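## Task

Move the red bin, and no other, to the edge of the bench closest to the arms, then set the hook flat on the bench next to it with its handle sticking out past that same edge. Every other bin stays upright, whatever a bin holds must still be inside it at the end, and neither bench may shift.

## Robot and tools

Robots. Three identical Kinova Gen3 arms, arm1, arm2 and arm3, each with seven revolute joints, a Robotiq 2F-85 two-finger gripper and a wrist camera (arm1_cam_wrist, arm2_cam_wrist, arm3_cam_wrist). Two fixed room cameras, room_a and room_b, also watch. The hand reaches roughly 1.0 m from the joint 1 axis.

Frames. Everything is in one scene frame: origin on the floor, +z up, metres. Feet (base_link): arm1 at x=-0.925 y=-0.001 z=+0.573, arm2 at x=+0.000 y=-0.009 z=+0.642, arm3 at x=+0.923 y=+0.013 z=+0.577, so the arms stand in a row along x. Each foot faces its own +x; the given quaternions (w about 0.66-0.68, z about 0.73-0.75) turn that direction roughly 97 degrees about z, so every arm faces close to scene +y. The hand point sits between the finger pads, about 2 cm behind the tips (0.5 cm when fully open); the hand z axis runs along the fingers and the fingers close along hand y.

Joint meanings. joint1_rad swings the whole arm about its vertical foot axis (positive is clockwise seen from above; 0 points along the foot's +x). joint2_rad is the shoulder (0 upright, positive leans forward). joint3_rad twists the upper arm. joint4_rad is the elbow (0 straight). joint5_rad twists the forearm. joint6_rad is the wrist bend (0 straight). joint7_rad rolls the hand (positive counter-clockwise viewed from behind it). Ranges in radians: joints 1, 3, 5, 7 from -69.115 to 69.115; joint2 ±2.249; joint4 ±2.579; joint6 ±2.099. gripper_m is the fingertip gap in metres, 0 to 0.085. Tolerance for done is ±0.01 rad, ±0.003 m for the gripper.

move. Optional keys arm1, arm2, arm3 (one object per arm) and cameras. Each arm object holds "joints": a map from joint name (joint1_rad ... joint7_rad, gripper_m) to an absolute target, never an offset. Name only what you want changed; an arm or joint left out gets no new command but may still be driving toward an earlier target. All motions in one call start together; on one arm the named joints start and finish together from rest, so the hand can sweep an unexpected arc. Target speed is capped at 1.39 rad/s (joints 1-4) and 1.22 rad/s (joints 5-7), acceleration at 1 and 10 rad/s per second; one action lasts at most 15 s, and a big move may come back unfinished. To grip firmly, open wide first and command gripper_m well below the object's width; there is no force setting. cameras is a list of names or ["all"]; omitted or null means all, [] means none. Unknown keys or names make the call invalid; values out of range get it refused. A refused call, or one cut short by a stop, cancels the later move, wait and finished_scene calls in the same reply; an invalid one does not. A move with no action just reports everything.

Results. A "move" line lists each arm sent motion with done or its worst status. joint_status words: done, off_target (resting away from target and maybe still pushing), time_out (target dropped, holds where it stopped), not_followed (a separation check withheld the arm's targets; it may retry until the way clears or you resend), limit_stop_at_motor_heat (resend the target). on_its_own reports uncommanded behaviour. joint_positions, Joint velocities (rad/s, same order, "within noise" when still), joint torques (N m, positive toward larger angles, offset and noisy), and Flange force along hand x y z (includes held weight; "no reading" near singular poses). An arm left out of the action appears under "as last shown" with "not commanded" status. The "pictures" line gives image order; images may lag the state slightly. A Scene clock line is also shown.

wait: seconds 0 to 10, plus cameras; commands nothing new. zoom_image: camera and region [x0, y0, x1, y1] in pixels of that camera's latest 896x504 image, origin top-left, at most 504 wide and tall. read_manual: section "licences" only; moves nothing. finished_scene: scene (the current scene's number); irreversible, and the goal must hold without the robots. After ending the first scene make no further calls in that reply.

Hazards. The arms never stop on contact and can push very hard. Avoid pressing two robots together, including a gripper closing on another arm's fingers; the built-in separation check can be late and ignores finger-to-finger contact. A torque over 104.5 N m (joints 1-4) or 51.3 N m (joints 5-7), or a joint straying more than 5 degrees from its plan, is a torque fault: that arm freezes for 10 s and skips the rest of the call. Holding loads, staying stretched or pushing at something unreachable heats motors; MOTOR HOT appears from 60 °C and at 75 °C the arm sags in an OVER-TEMPERATURE FAULT lasting 30-60 s or more. Do not knock anything off the work area or to the floor, drop or release moving parts, slam into fixed or heavy objects, move the benches, topple bins, or strain the gripper by squeezing resting objects, twisting, pulling or swinging loads fast. Loose objects may get brief random nudges, and the scene keeps running while you think, holding your last command.

Each tool is called after "Request:" by a JSON object that holds its "method" and its "body", one argument or row to a line.

## Session

Request:
{"method": "move", "body": {

}}

Scene clock: 0.00 s.
Joint torques (N m): no reading
Flange force (N): no reading
Joint velocities: within noise
arm1.joint_positions: joint1_rad=-0.014 joint2_rad=-0.435 joint3_rad=-0.054 joint4_rad=+1.354 joint5_rad=-0.084 joint6_rad=+1.957 joint7_rad=+1.310 gripper_m=+0.085
arm1.joint_status: not commanded
arm1.hand: x=-0.9593 y=+0.1495 z=+1.1295 quat_wxyz=(-0.048, +0.692, -0.710, -0.124) (m; scene frame)
arm2.joint_positions: joint1_rad=-0.837 joint2_rad=-0.582 joint3_rad=-0.020 joint4_rad=+1.561 joint5_rad=-0.026 joint6_rad=+1.842 joint7_rad=+1.136 gripper_m=+0.085
arm2.joint_status: not commanded
arm2.hand: x=-0.1005 y=+0.0815 z=+1.1571 quat_wxyz=(+0.000, +0.865, -0.477, -0.154) (m; scene frame)
arm3.joint_positions: joint1_rad=-0.696 joint2_rad=-0.410 joint3_rad=-0.040 joint4_rad=+1.398 joint5_rad=-0.129 joint6_rad=+1.982 joint7_rad=+0.798 gripper_m=+0.085
arm3.joint_status: not commanded
arm3.hand: x=+0.8127 y=+0.1055 z=+1.1164 quat_wxyz=(+0.055, +0.736, -0.669, -0.088) (m; scene frame)
pictures: arm1_cam_wrist, arm2_cam_wrist, arm3_cam_wrist, room_a, room_b

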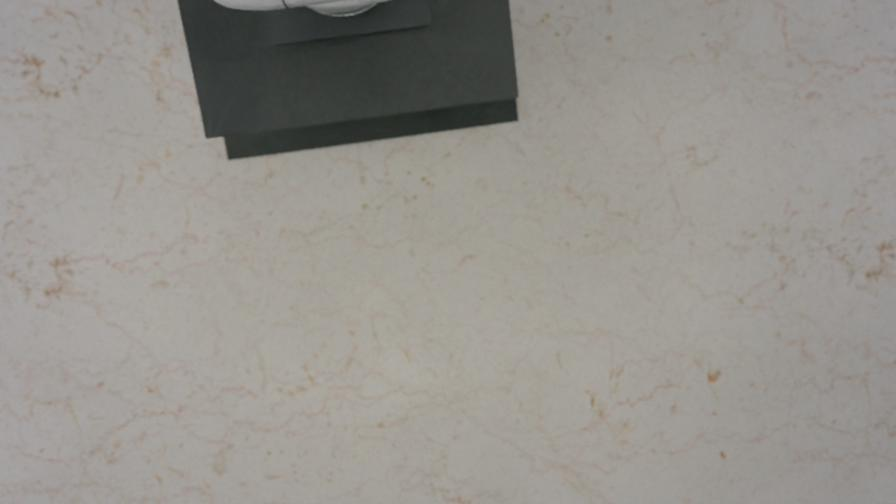

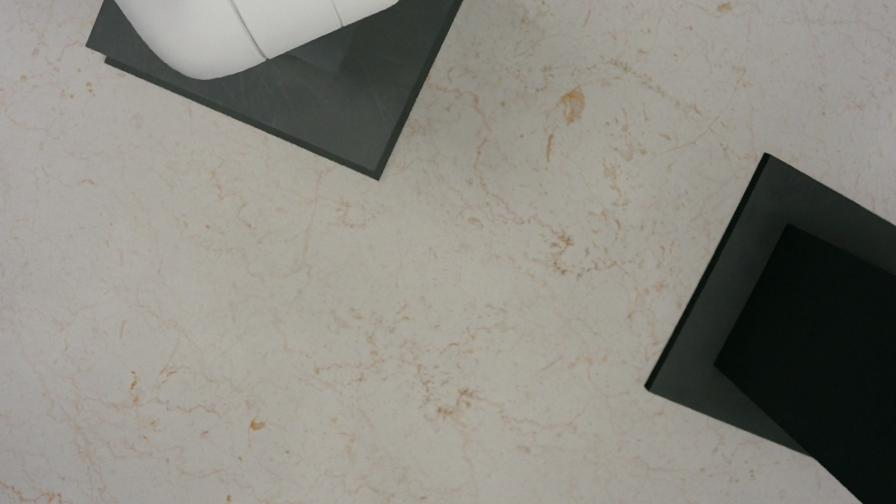

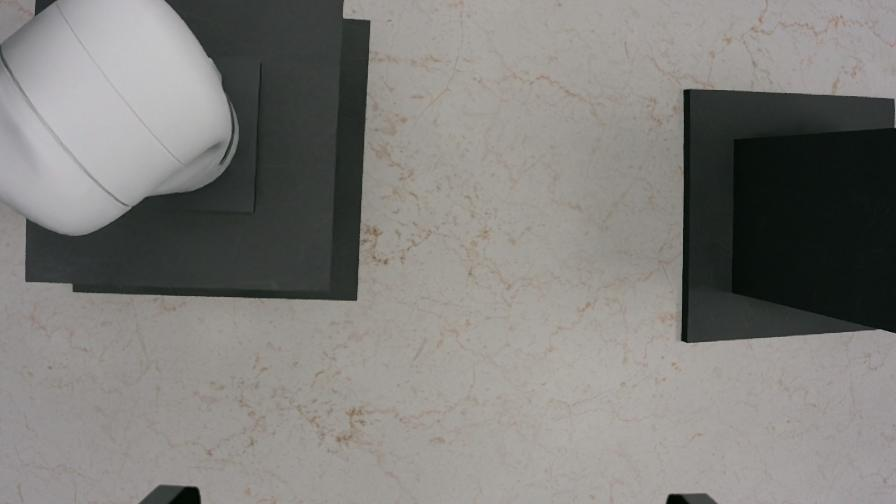

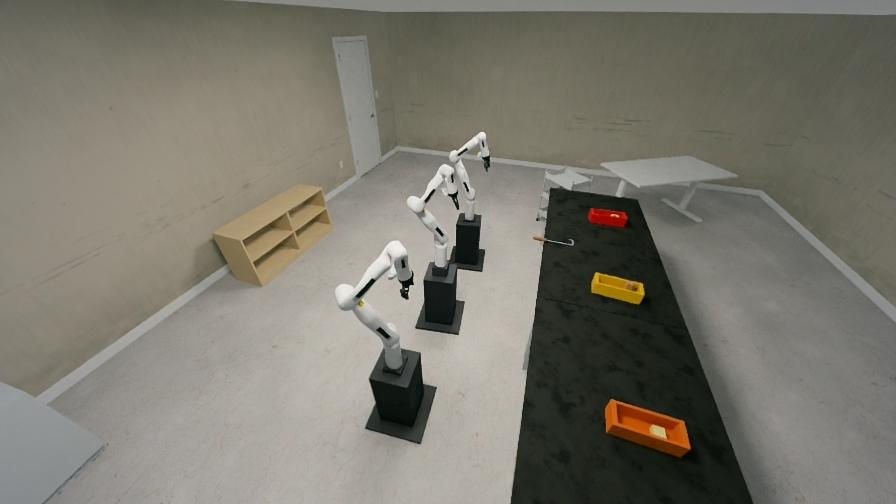

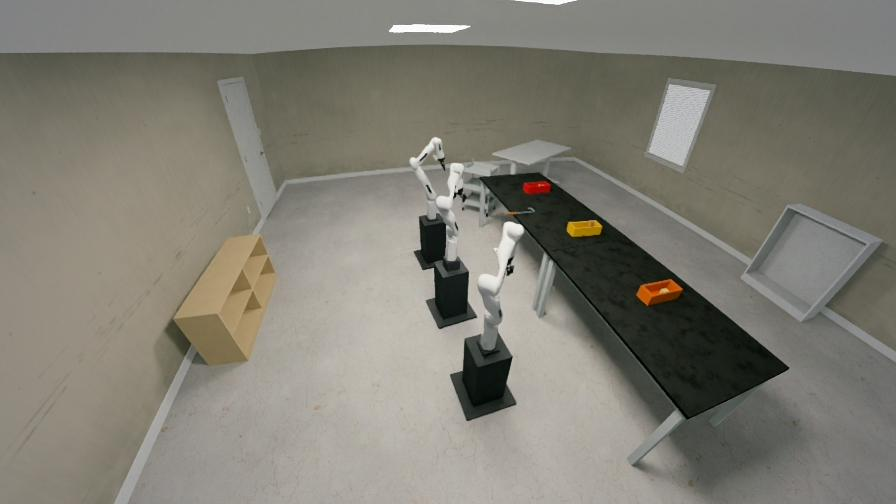

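Request:
{"method": "move", "body": {
  "arm1": {"joints":{"joint1_rad":0.13,"joint2_rad":-0.4,"joint3_rad":0,"joint4_rad":1.3,"joint5_rad":0,"joint6_rad":1.2,"joint7_rad":-1.571}},
  "arm2": {"joints":{"joint1_rad":0.13,"joint2_rad":-0.4,"joint3_rad":0,"joint4_rad":1.3,"joint5_rad":0,"joint6_rad":1.2,"joint7_rad":-1.571}},
  "arm3": {"joints":{"joint1_rad":0.07,"joint2_rad":-0.4,"joint3_rad":0,"joint4_rad":1.3,"joint5_rad":0,"joint6_rad":1.2,"joint7_rad":-1.571}}
}}

Request:
{"method": "zoom_image", "body": {
  "camera": "room_a",
  "region": [500, 170, 680, 320]
}}

Request:
{"method": "zoom_image", "body": {
  "camera": "room_b",
  "region": [460, 160, 640, 260]
}}

Scene clock: 7.60 s.
Joint torques (N m): arm1=[-0.6 -1.37 -0.33 -9.6 -0.26 -2.29 -0.07] | arm2=[-1.62 -0.47 0.35 -11.39 -0.24 -2.51 0.17] | arm3=[0.81 -1.56 0.87 -9.6 0.2 -2.46 -0.14]
Flange force (N): arm1=[-0.8 -0.4 0.1] | arm2=[-11.1 -4.9 1.5] | arm3=[-1.3 -2.5 0.2]
move: arm1 done; arm2 done; arm3 done
Joint velocities: within noise
arm1.joint_positions: joint1_rad=+0.130 joint2_rad=-0.400 joint3_rad=+0.000 joint4_rad=+1.300 joint5_rad=+0.000 joint6_rad=+1.200 joint7_rad=-1.571 gripper_m=+0.085
arm1.joint_status: all done
arm1.hand: x=-0.8994 y=+0.3512 z=+1.2828 quat_wxyz=(+0.351, -0.614, -0.613, -0.352) (m; scene frame)
arm2.joint_positions: joint1_rad=+0.130 joint2_rad=-0.400 joint3_rad=+0.000 joint4_rad=+1.300 joint5_rad=+0.000 joint6_rad=+1.200 joint7_rad=-1.571 gripper_m=+0.085
arm2.joint_status: all done
arm2.hand: x=+0.0208 y=+0.3534 z=+1.3475 quat_wxyz=(+0.346, -0.615, -0.618, -0.348) (m; scene frame)
arm3.joint_positions: joint1_rad=+0.070 joint2_rad=-0.400 joint3_rad=+0.000 joint4_rad=+1.300 joint5_rad=+0.000 joint6_rad=+1.200 joint7_rad=-1.571 gripper_m=+0.085
arm3.joint_status: all done
arm3.hand: x=+0.9554 y=+0.3676 z=+1.2859 quat_wxyz=(+0.355, -0.616, -0.613, -0.346) (m; scene frame)
pictures: arm1_cam_wrist, arm2_cam_wrist, arm3_cam_wrist, room_a, room_b

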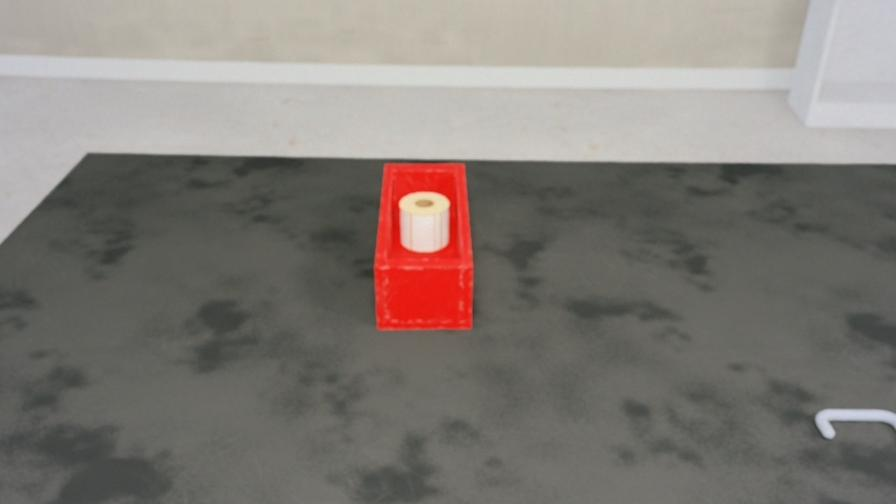

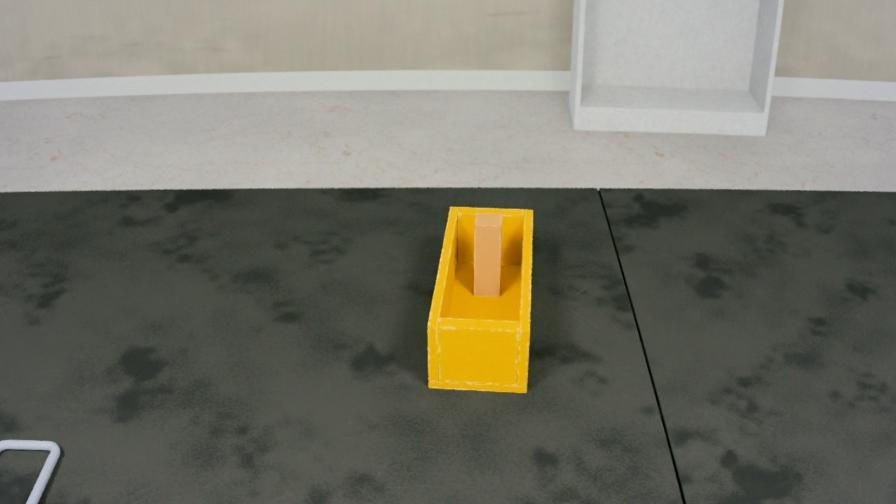

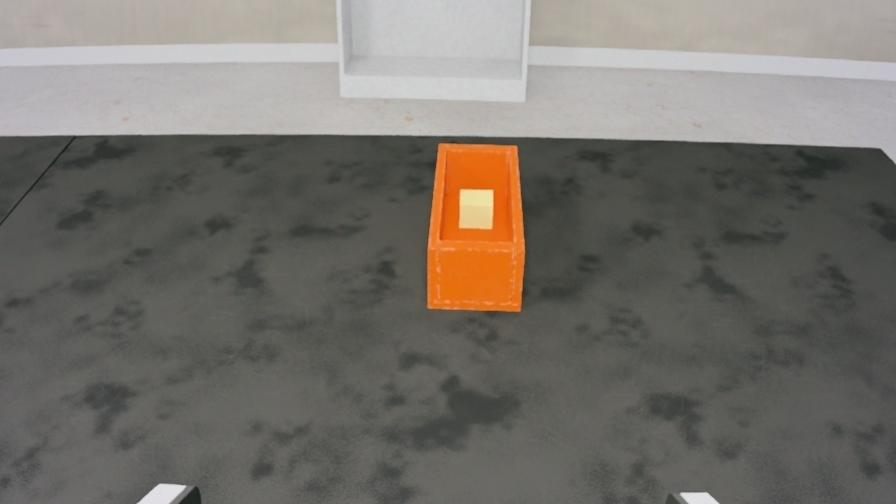

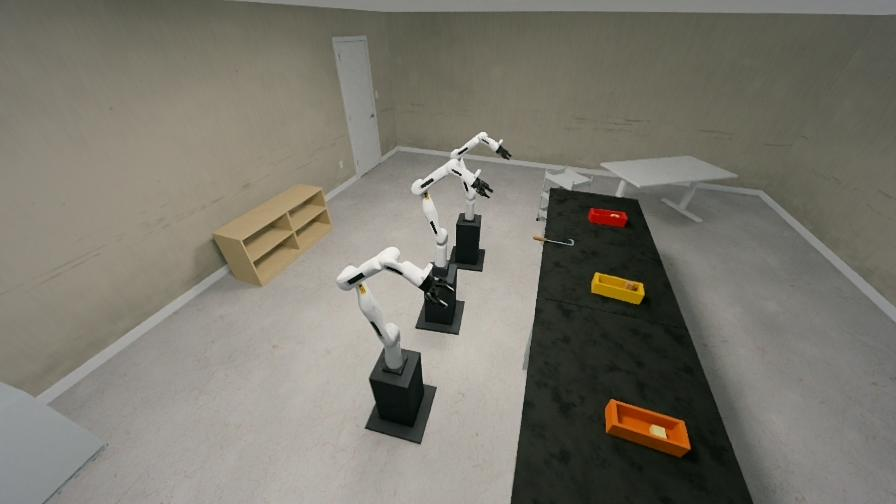

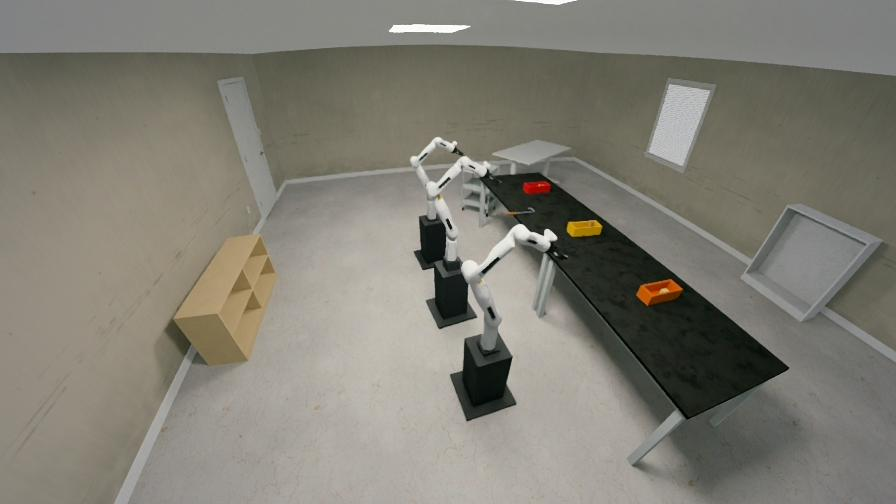

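Scaled by 2.800 from the camera's 896x504 image, which has a finer 1280x720 frame.

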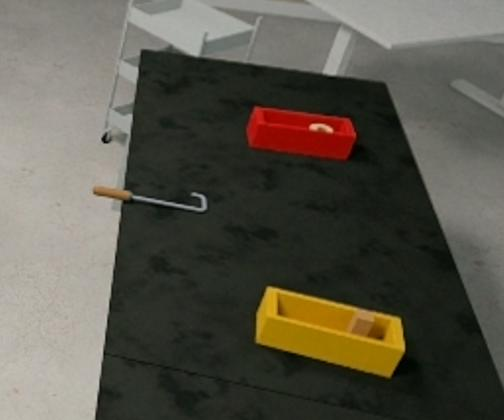

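Scaled by 2.800 from the camera's 896x504 image, which has a finer 1280x720 frame.

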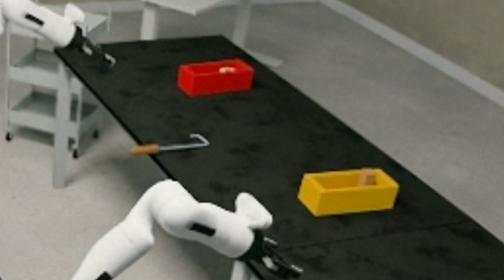

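Request:
{"method": "move", "body": {
  "arm1": {"joints":{"joint1_rad":0.72,"joint6_rad":1.55}},
  "cameras": ["arm1_cam_wrist"]
}}

Scene clock: 25.00 s.
Joint torques (N m): arm1=[-0.58 -0.63 -0.36 -8.89 -0.27 -1.63 -0.04] | arm2=[-1.62 -0.45 0.33 -11.37 -0.19 -2.55 0.17] | arm3=[0.82 -1.58 0.94 -9.57 0.21 -2.46 -0.15]
Flange force (N): arm1=[-0.7 0.1 0.3] | arm2=[-11.0 -4.7 1.4] | arm3=[-1.1 -2.7 0.2]
move: arm1 done
Joint velocities: within noise
arm1.joint_positions: joint1_rad=+0.720 joint2_rad=-0.400 joint3_rad=+0.000 joint4_rad=+1.300 joint5_rad=+0.000 joint6_rad=+1.550 joint7_rad=-1.571 gripper_m=+0.085
arm1.joint_status: all done
arm1.hand: x=-0.7476 y=+0.2194 z=+1.2004 quat_wxyz=(+0.159, -0.830, -0.443, -0.299) (m; scene frame)
arm2, arm3: as last shown
pictures: arm1_cam_wrist

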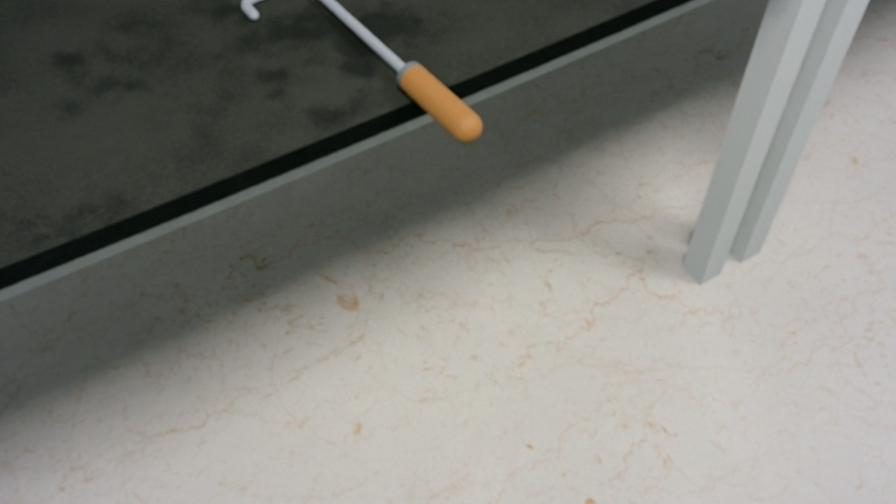

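Request:
{"method": "move", "body": {
  "arm1": {"joints":{"joint1_rad":1.1945,"joint2_rad":1.1798,"joint4_rad":1.3019,"joint5_rad":1.159,"joint6_rad":-1.2696,"joint7_rad":-2.1674}},
  "cameras": ["arm1_cam_wrist","room_a"]
}}

Scene clock: 36.70 s.
Joint torques (N m): arm1=[-0.5 -24.89 -2.04 -6.89 -1.78 -2.19 -0.03] | arm2=[-1.64 -0.43 0.33 -11.45 -0.2 -2.52 0.13] | arm3=[0.82 -1.55 0.95 -9.56 0.22 -2.46 -0.16]
Flange force (N): arm1=[2.1 -0.5 -1.8] | arm2=[-11.5 -4.7 1.6] | arm3=[-1.1 -2.7 0.1]
move: arm1 done
Joint velocities: within noise
arm1.joint_positions: joint1_rad=+1.194 joint2_rad=+1.180 joint3_rad=+0.000 joint4_rad=+1.302 joint5_rad=+1.159 joint6_rad=-1.270 joint7_rad=-2.167 gripper_m=+0.085
arm1.joint_status: all done
arm1.hand: x=-0.4035 y=+0.5707 z=+0.7688 quat_wxyz=(+0.500, -0.500, -0.500, -0.500) (m; scene frame)
arm2, arm3: as last shown
pictures: arm1_cam_wrist, room_a

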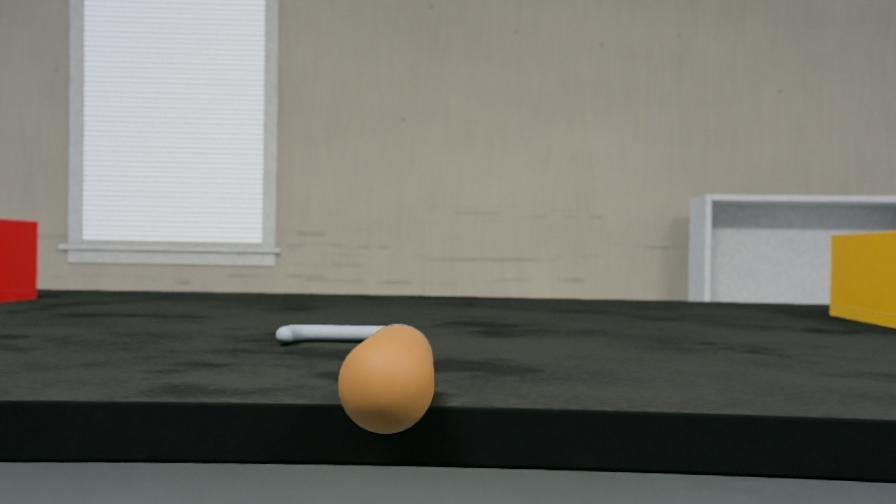

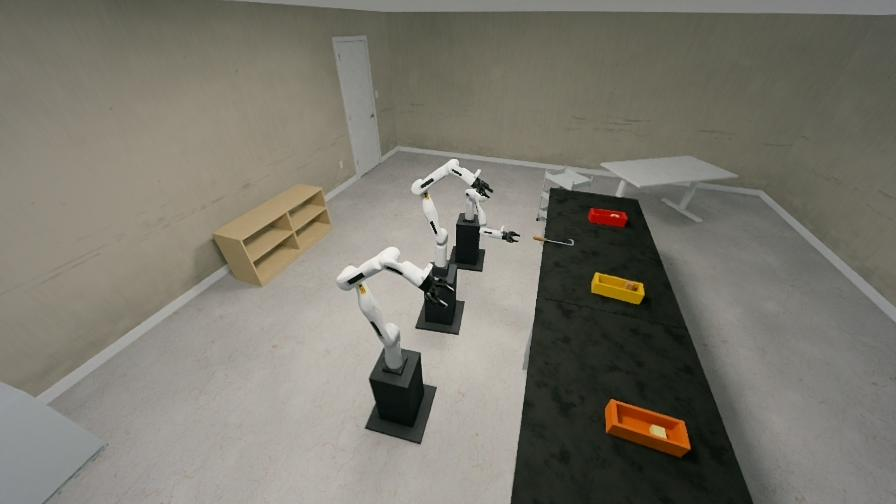

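Request:
{"method": "move", "body": {
  "arm1": {"joints":{"joint1_rad":0.9742,"joint2_rad":1.2839,"joint4_rad":0.9481,"joint5_rad":1.0723,"joint6_rad":-1.0196,"joint7_rad":-2.337}},
  "cameras": ["arm1_cam_wrist","room_a"]
}}

Request:
{"method": "zoom_image", "body": {
  "camera": "room_a",
  "region": [500, 210, 600, 260]
}}

Scene clock: 40.50 s.
Joint torques (N m): arm1=[-0.64 -27.6 -1.75 -9.01 -1.96 -1.88 -0.11] | arm2=[-1.62 -0.42 0.33 -11.39 -0.2 -2.51 0.14] | arm3=[0.82 -1.58 0.91 -9.55 0.18 -2.46 -0.15]
Flange force (N): arm1=[2.1 -1.1 -2.7] | arm2=[-11.2 -4.7 1.5] | arm3=[-1.1 -2.7 0.2]
move: arm1 done
Joint velocities: within noise
arm1.joint_positions: joint1_rad=+0.974 joint2_rad=+1.284 joint3_rad=+0.000 joint4_rad=+0.948 joint5_rad=+1.072 joint6_rad=-1.020 joint7_rad=-2.337 gripper_m=+0.085
arm1.joint_status: all done
arm1.hand: x=-0.4205 y=+0.7246 z=+0.7827 quat_wxyz=(+0.500, -0.501, -0.500, -0.500) (m; scene frame)
arm2, arm3: as last shown
pictures: arm1_cam_wrist, room_a

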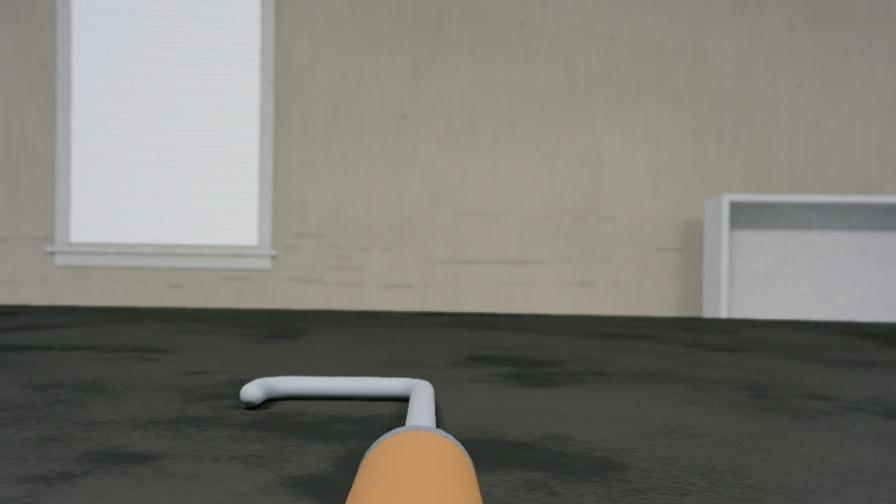

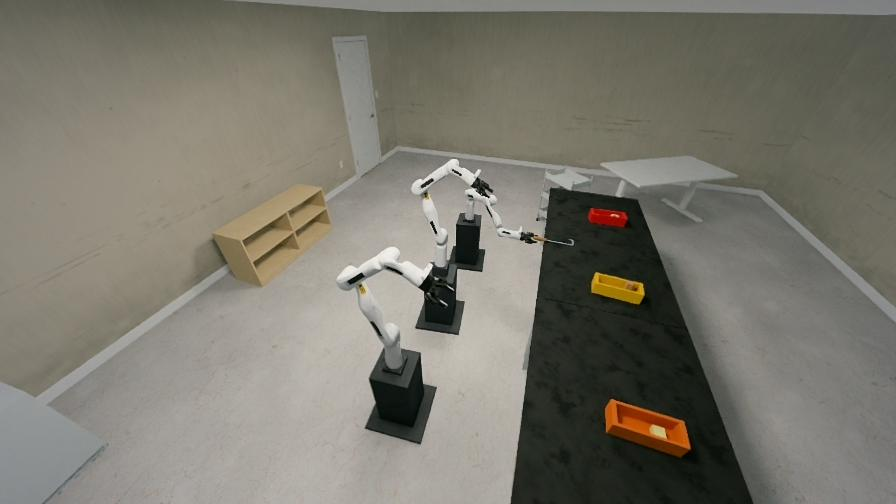

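Scaled by 5.040 from the camera's 896x504 image, which has a finer 1280x720 frame.

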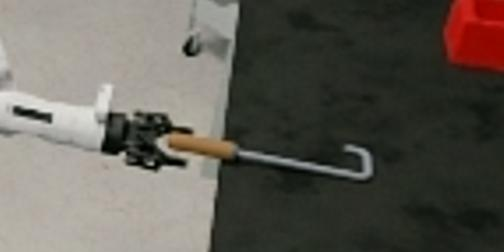

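Request:
{"method": "move", "body": {
  "arm1": {"joints":{"gripper_m":0.0}},
  "cameras": ["arm1_cam_wrist","room_a"]
}}

Request:
{"method": "zoom_image", "body": {
  "camera": "room_a",
  "region": [500, 210, 600, 260]
}}

Scene clock: 42.87 s.
Joint torques (N m): arm1=[-0.65 -27.73 -1.82 -9.1 -2 -1.81 -0.03] | arm2=[-1.59 -0.42 0.29 -11.38 -0.2 -2.51 0.15] | arm3=[0.81 -1.56 0.94 -9.52 0.18 -2.46 -0.15]
Flange force (N): arm1=[2.0 -0.9 -2.8] | arm2=[-11.2 -4.5 1.5] | arm3=[-0.9 -2.8 0.1]
move: arm1 off_target
Joint velocities: within noise
arm1.joint_positions: joint1_rad=+0.974 joint2_rad=+1.284 joint3_rad=+0.000 joint4_rad=+0.948 joint5_rad=+1.072 joint6_rad=-1.020 joint7_rad=-2.337 gripper_m=+0.028
arm1.joint_status: gripper_m off_target (ended at +0.028, target +0.000)
arm1.hand: x=-0.4205 y=+0.7246 z=+0.7826 quat_wxyz=(+0.500, -0.501, -0.500, -0.500) (m; scene frame)
arm2, arm3: as last shown
pictures: arm1_cam_wrist, room_a

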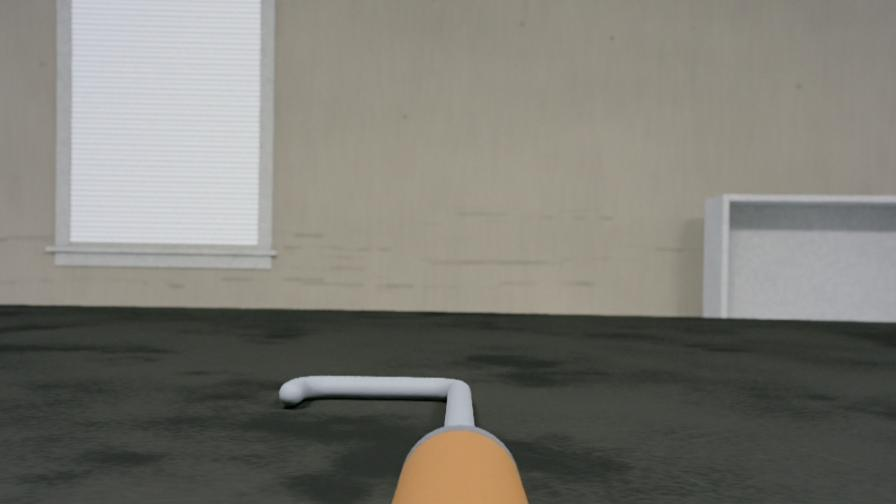

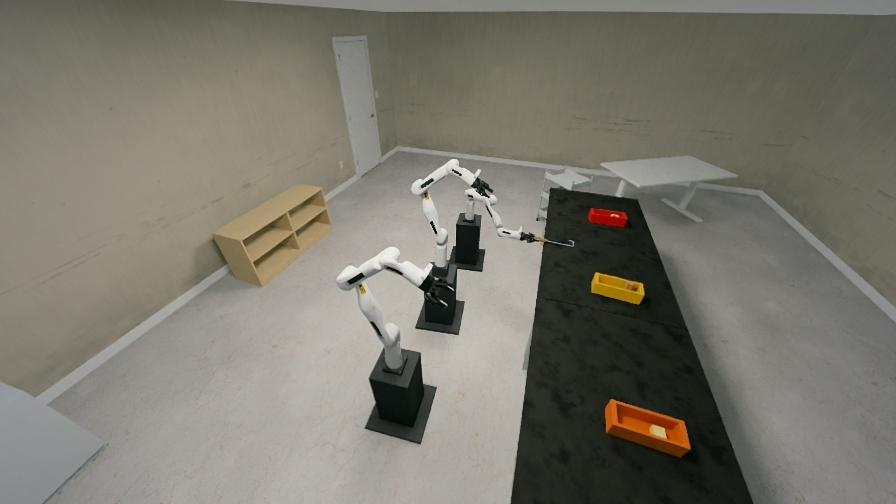

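Scaled by 5.040 from the camera's 896x504 image, which has a finer 1280x720 frame.

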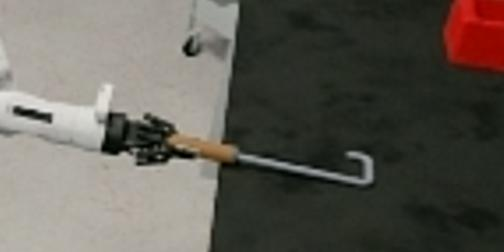

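Request:
{"method": "move", "body": {
  "arm1": {"joints":{"joint2_rad":1.0163,"joint4_rad":0.9172,"joint5_rad":1.266,"joint6_rad":-0.9018,"joint7_rad":-2.6723}},
  "cameras": ["arm1_cam_wrist","room_a"]
}}

Request:
{"method": "zoom_image", "body": {
  "camera": "room_a",
  "region": [500, 190, 600, 240]
}}

Scene clock: 46.33 s.
Joint torques (N m): arm1=[-0.51 -30.25 -2.69 -12.47 -3.48 -1.9 -0.08] | arm2=[-1.6 -0.44 0.31 -11.4 -0.2 -2.51 0.14] | arm3=[0.78 -1.55 0.88 -9.55 0.18 -2.48 -0.14]
Flange force (N): arm1=[-2.1 -0.7 -2.2] | arm2=[-11.2 -4.6 1.5] | arm3=[-1.1 -2.7 0.1]
move: arm1 done
Joint velocities: within noise
arm1.joint_positions: joint1_rad=+0.974 joint2_rad=+1.016 joint3_rad=+0.000 joint4_rad=+0.917 joint5_rad=+1.266 joint6_rad=-0.902 joint7_rad=-2.672 gripper_m=+0.028
arm1.joint_status: all done
arm1.hand: x=-0.4207 y=+0.7248 z=+0.9667 quat_wxyz=(+0.500, -0.500, -0.500, -0.500) (m; scene frame)
arm2, arm3: as last shown
pictures: arm1_cam_wrist, room_a

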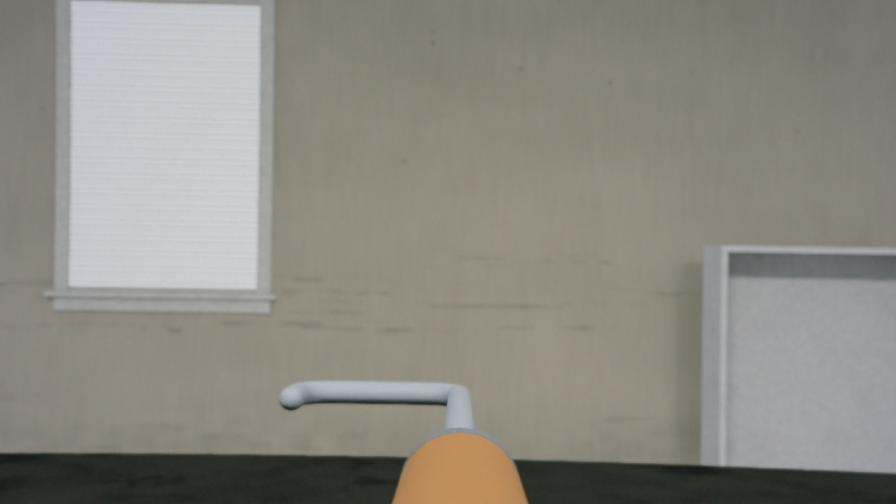

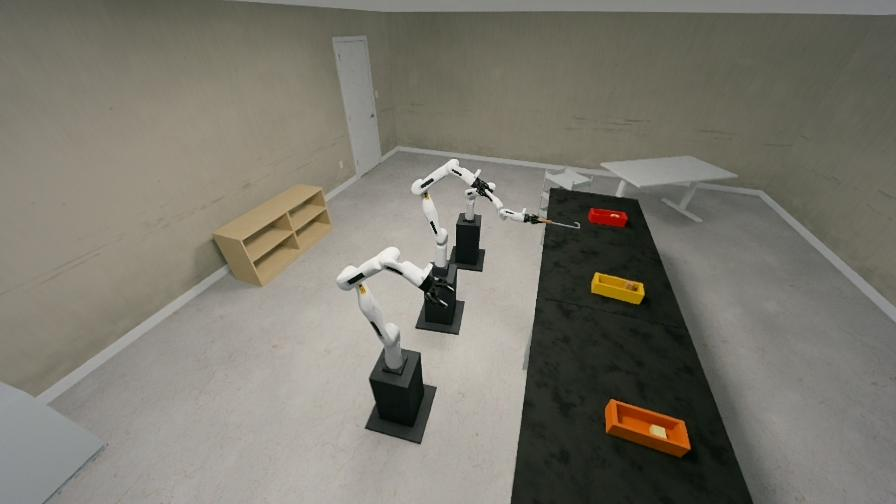

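Scaled by 5.040 from the camera's 896x504 image, which has a finer 1280x720 frame.

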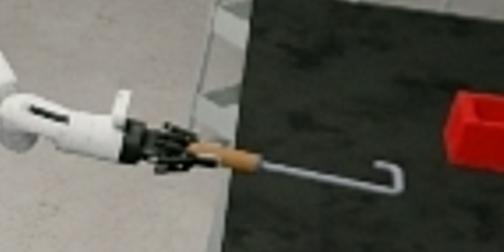

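Request:
{"method": "move", "body": {
  "arm1": {"joints":{"joint1_rad":0.063,"joint2_rad":0.5876,"joint4_rad":1.7958,"joint5_rad":-0.0904,"joint6_rad":-0.8146,"joint7_rad":0.0622}},
  "cameras": ["arm1_cam_wrist","room_a","room_b"]
}}

Request:
{"method": "zoom_image", "body": {
  "camera": "room_a",
  "region": [500, 180, 640, 250]
}}

Request:
{"method": "zoom_image", "body": {
  "camera": "room_b",
  "region": [440, 140, 580, 210]
}}

Scene clock: 53.00 s.
Joint torques (N m): arm1=[-0.47 -23.03 0.4 -11.51 -0.14 -4.44 -0.11] | arm2=[-1.65 -0.4 0.29 -11.4 -0.21 -2.52 0.18] | arm3=[0.75 -1.53 0.92 -9.55 0.19 -2.46 -0.14]
Flange force (N): arm1=[-2.0 -2.4 -1.2] | arm2=[-11.3 -4.7 1.5] | arm3=[-1.1 -2.8 0.1]
move: arm1 done
Joint velocities: within noise
arm1.joint_positions: joint1_rad=+0.063 joint2_rad=+0.588 joint3_rad=+0.000 joint4_rad=+1.796 joint5_rad=-0.090 joint6_rad=-0.815 joint7_rad=+0.062 gripper_m=+0.028
arm1.joint_status: all done
arm1.hand: x=-0.9294 y=+0.7611 z=+0.9784 quat_wxyz=(+0.000, +0.000, -0.708, -0.707) (m; scene frame)
arm2, arm3: as last shown
pictures: arm1_cam_wrist, room_a, room_b

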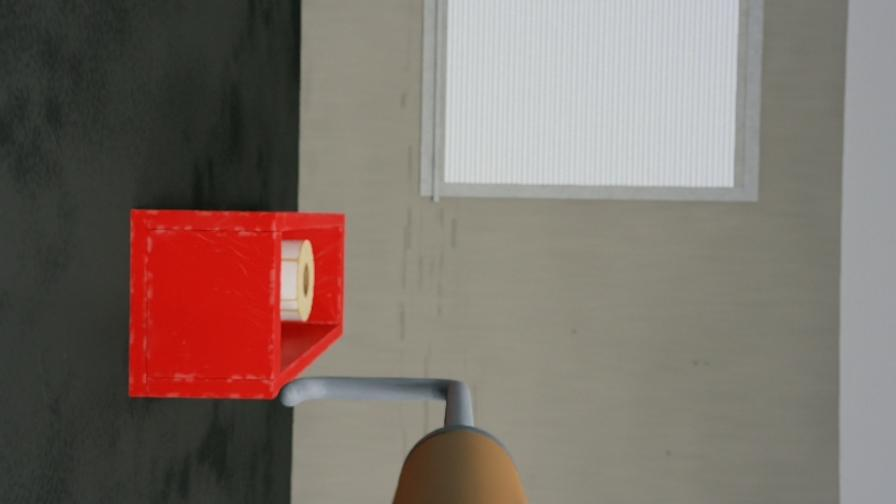

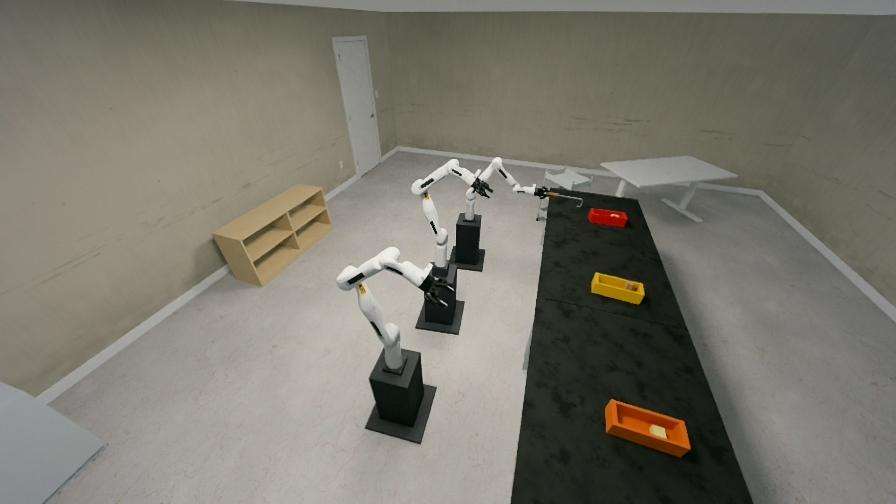

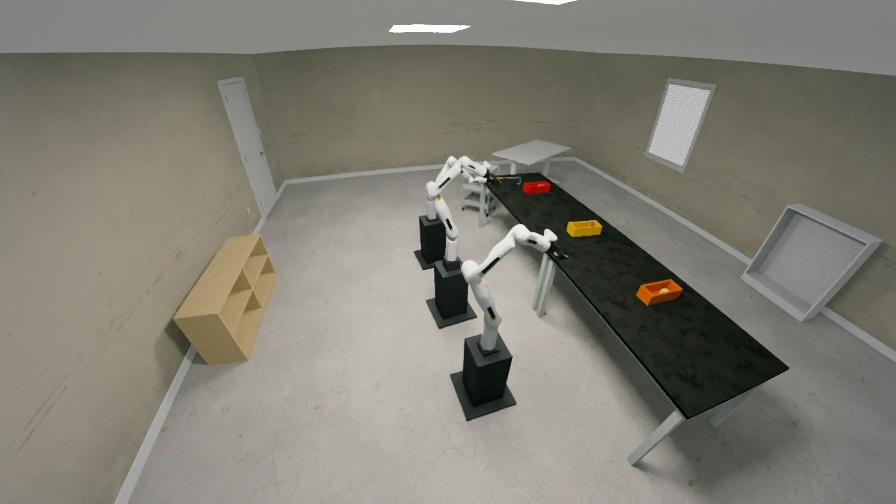

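Scaled by 3.600 from the camera's 896x504 image, which has a finer 1280x720 frame.

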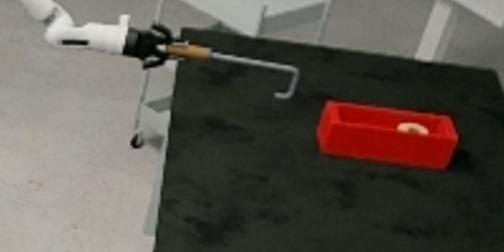

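Scaled by 3.600 from the camera's 896x504 image, which has a finer 1280x720 frame.

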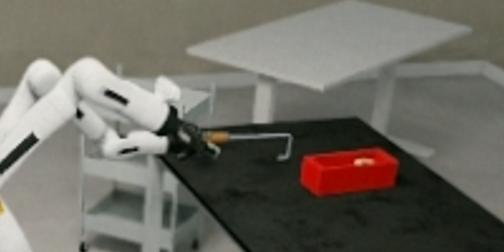

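Request:
{"method": "move", "body": {
  "arm1": {"joints":{"joint1_rad":0.0417,"joint2_rad":1.1138,"joint4_rad":0.661,"joint5_rad":-0.4074,"joint6_rad":-0.2214,"joint7_rad":0.3983}},
  "cameras": ["arm1_cam_wrist","room_a","room_b"]
}}

Request:
{"method": "zoom_image", "body": {
  "camera": "room_a",
  "region": [530, 180, 650, 240]
}}

Request:
{"method": "zoom_image", "body": {
  "camera": "room_b",
  "region": [470, 150, 570, 200]
}}

Scene clock: 61.60 s.
Joint torques (N m): arm1=[-0.4 -33.35 0.63 -14.47 0.11 -4.01 -0.1] | arm2=[-1.64 -0.43 0.35 -11.44 -0.18 -2.52 0.16] | arm3=[0.82 -1.57 0.95 -9.57 0.17 -2.46 -0.13]
Flange force (N): arm1=no reading | arm2=[-11.4 -4.8 1.6] | arm3=[-1.1 -2.9 0.2]
move: arm1 done
Joint velocities: within noise
arm1.joint_positions: joint1_rad=+0.042 joint2_rad=+1.114 joint3_rad=+0.000 joint4_rad=+0.661 joint5_rad=-0.407 joint6_rad=-0.221 joint7_rad=+0.398 gripper_m=+0.028
arm1.joint_status: all done
arm1.hand: x=-0.9595 y=+0.9960 z=+0.9779 quat_wxyz=(+0.000, +0.000, -0.708, -0.707) (m; scene frame)
arm2, arm3: as last shown
pictures: arm1_cam_wrist, room_a, room_b

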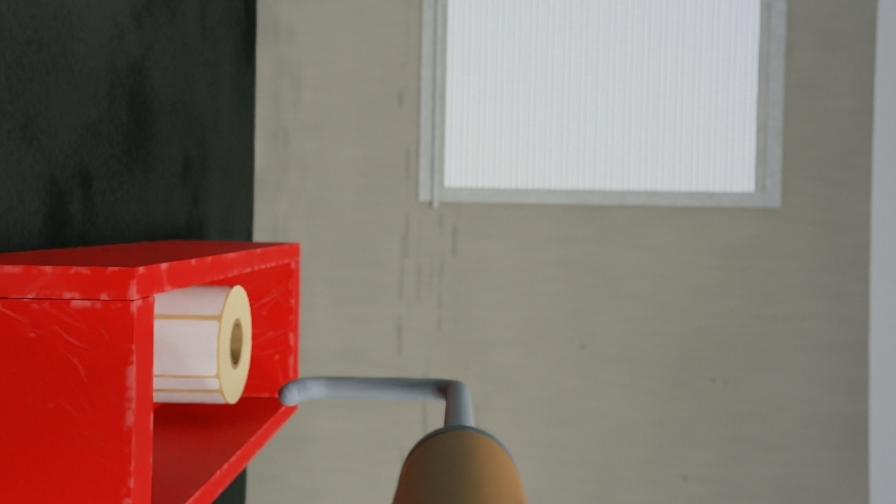

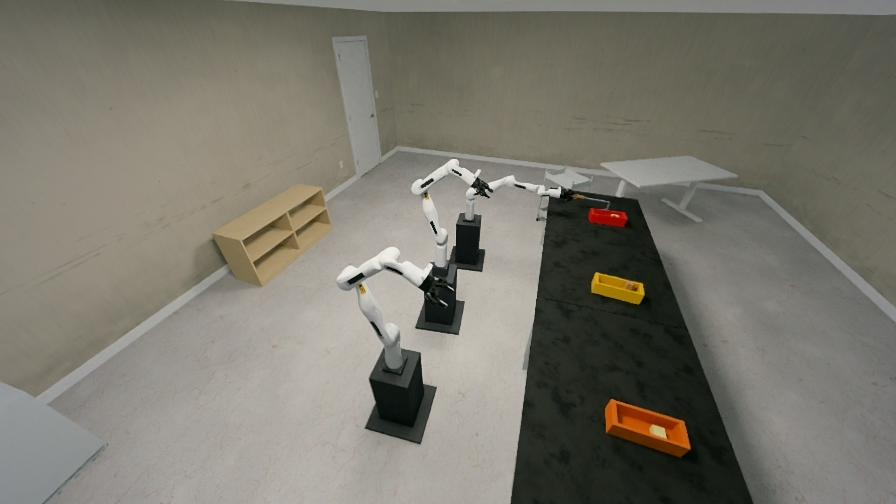

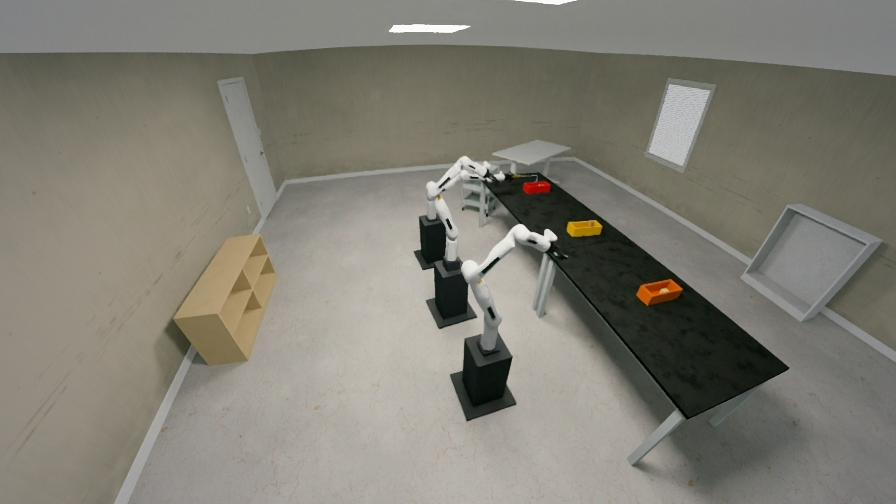

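Scaled by 4.200 from the camera's 896x504 image, which has a finer 1280x720 frame.

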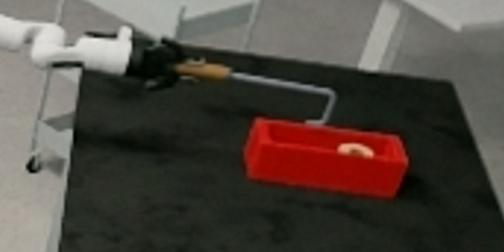

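Scaled by 5.040 from the camera's 896x504 image, which has a finer 1280x720 frame.

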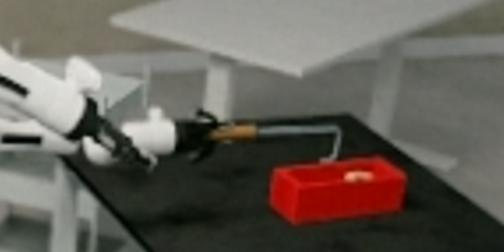

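Request:
{"method": "move", "body": {
  "arm1": {"joints":{"joint1_rad":0.0202,"joint2_rad":1.2256,"joint4_rad":0.7383,"joint5_rad":-0.2774,"joint6_rad":-0.4071,"joint7_rad":0.2557}},
  "cameras": ["arm1_cam_wrist","room_a","room_b"]
}}

Request:
{"method": "zoom_image", "body": {
  "camera": "room_a",
  "region": [530, 180, 650, 240]
}}

Request:
{"method": "zoom_image", "body": {
  "camera": "room_b",
  "region": [470, 150, 570, 200]
}}

Scene clock: 65.13 s.
Joint torques (N m): arm1=[-0.43 -33.68 0.88 -13.87 0.14 -4.25 -0.1] | arm2=[-1.6 -0.43 0.32 -11.45 -0.21 -2.54 0.14] | arm3=[0.79 -1.53 0.88 -9.55 0.19 -2.47 -0.14]
Flange force (N): arm1=[-2.0 -2.6 -3.9] | arm2=[-11.4 -4.7 1.6] | arm3=[-1.1 -2.6 0.1]
move: arm1 done
Joint velocities: within noise
arm1.joint_positions: joint1_rad=+0.020 joint2_rad=+1.226 joint3_rad=+0.000 joint4_rad=+0.738 joint5_rad=-0.277 joint6_rad=-0.407 joint7_rad=+0.256 gripper_m=+0.028
arm1.joint_status: all done
arm1.hand: x=-0.9742 y=+0.9959 z=+0.8780 quat_wxyz=(+0.000, +0.000, -0.708, -0.707) (m; scene frame)
arm2.joint_positions: joint1_rad=+0.130 joint2_rad=-0.400 joint3_rad=+0.000 joint4_rad=+1.300 joint5_rad=+0.000 joint6_rad=+1.200 joint7_rad=-1.571 gripper_m=+0.085
arm2.joint_status: not commanded
arm2.hand: x=+0.0208 y=+0.3534 z=+1.3475 quat_wxyz=(+0.346, -0.615, -0.618, -0.348) (m; scene frame)
arm3.joint_positions: joint1_rad=+0.070 joint2_rad=-0.400 joint3_rad=+0.000 joint4_rad=+1.300 joint5_rad=+0.000 joint6_rad=+1.200 joint7_rad=-1.571 gripper_m=+0.085
arm3.joint_status: not commanded
arm3.hand: x=+0.9554 y=+0.3676 z=+1.2859 quat_wxyz=(+0.355, -0.616, -0.613, -0.346) (m; scene frame)
pictures: arm1_cam_wrist, room_a, room_b

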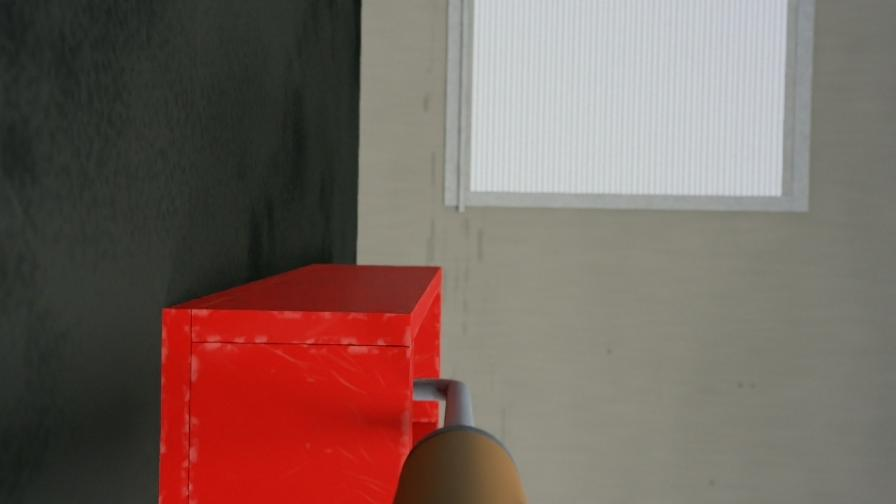

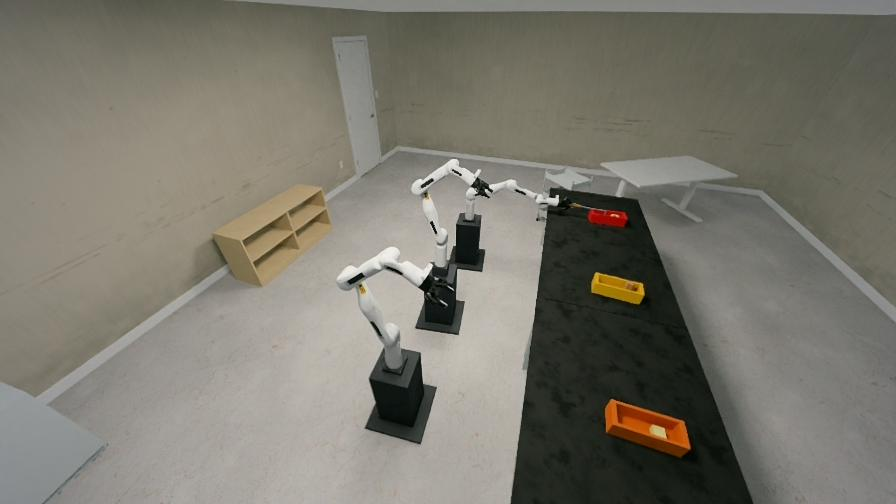

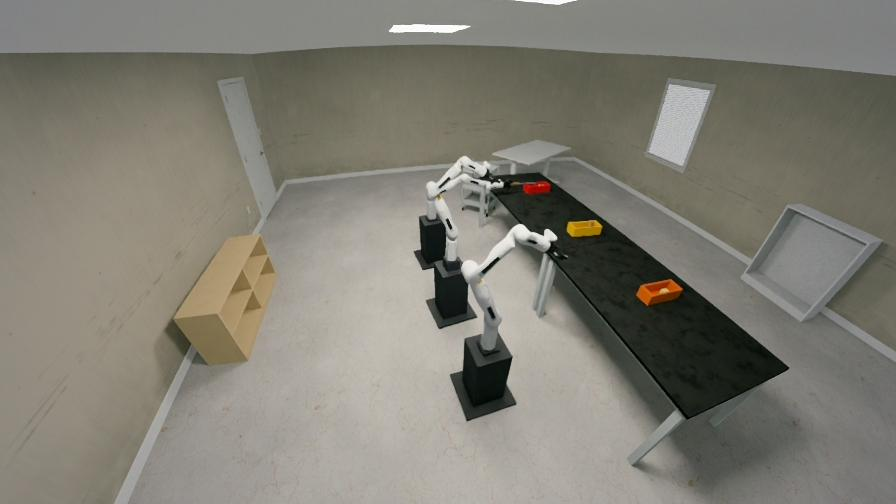

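Scaled by 4.200 from the camera's 896x504 image, which has a finer 1280x720 frame.

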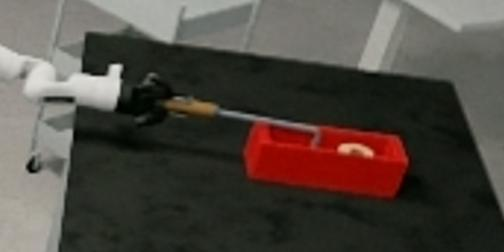

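Scaled by 5.040 from the camera's 896x504 image, which has a finer 1280x720 frame.

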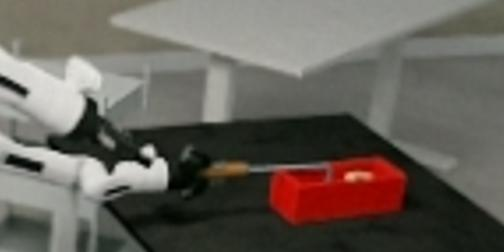

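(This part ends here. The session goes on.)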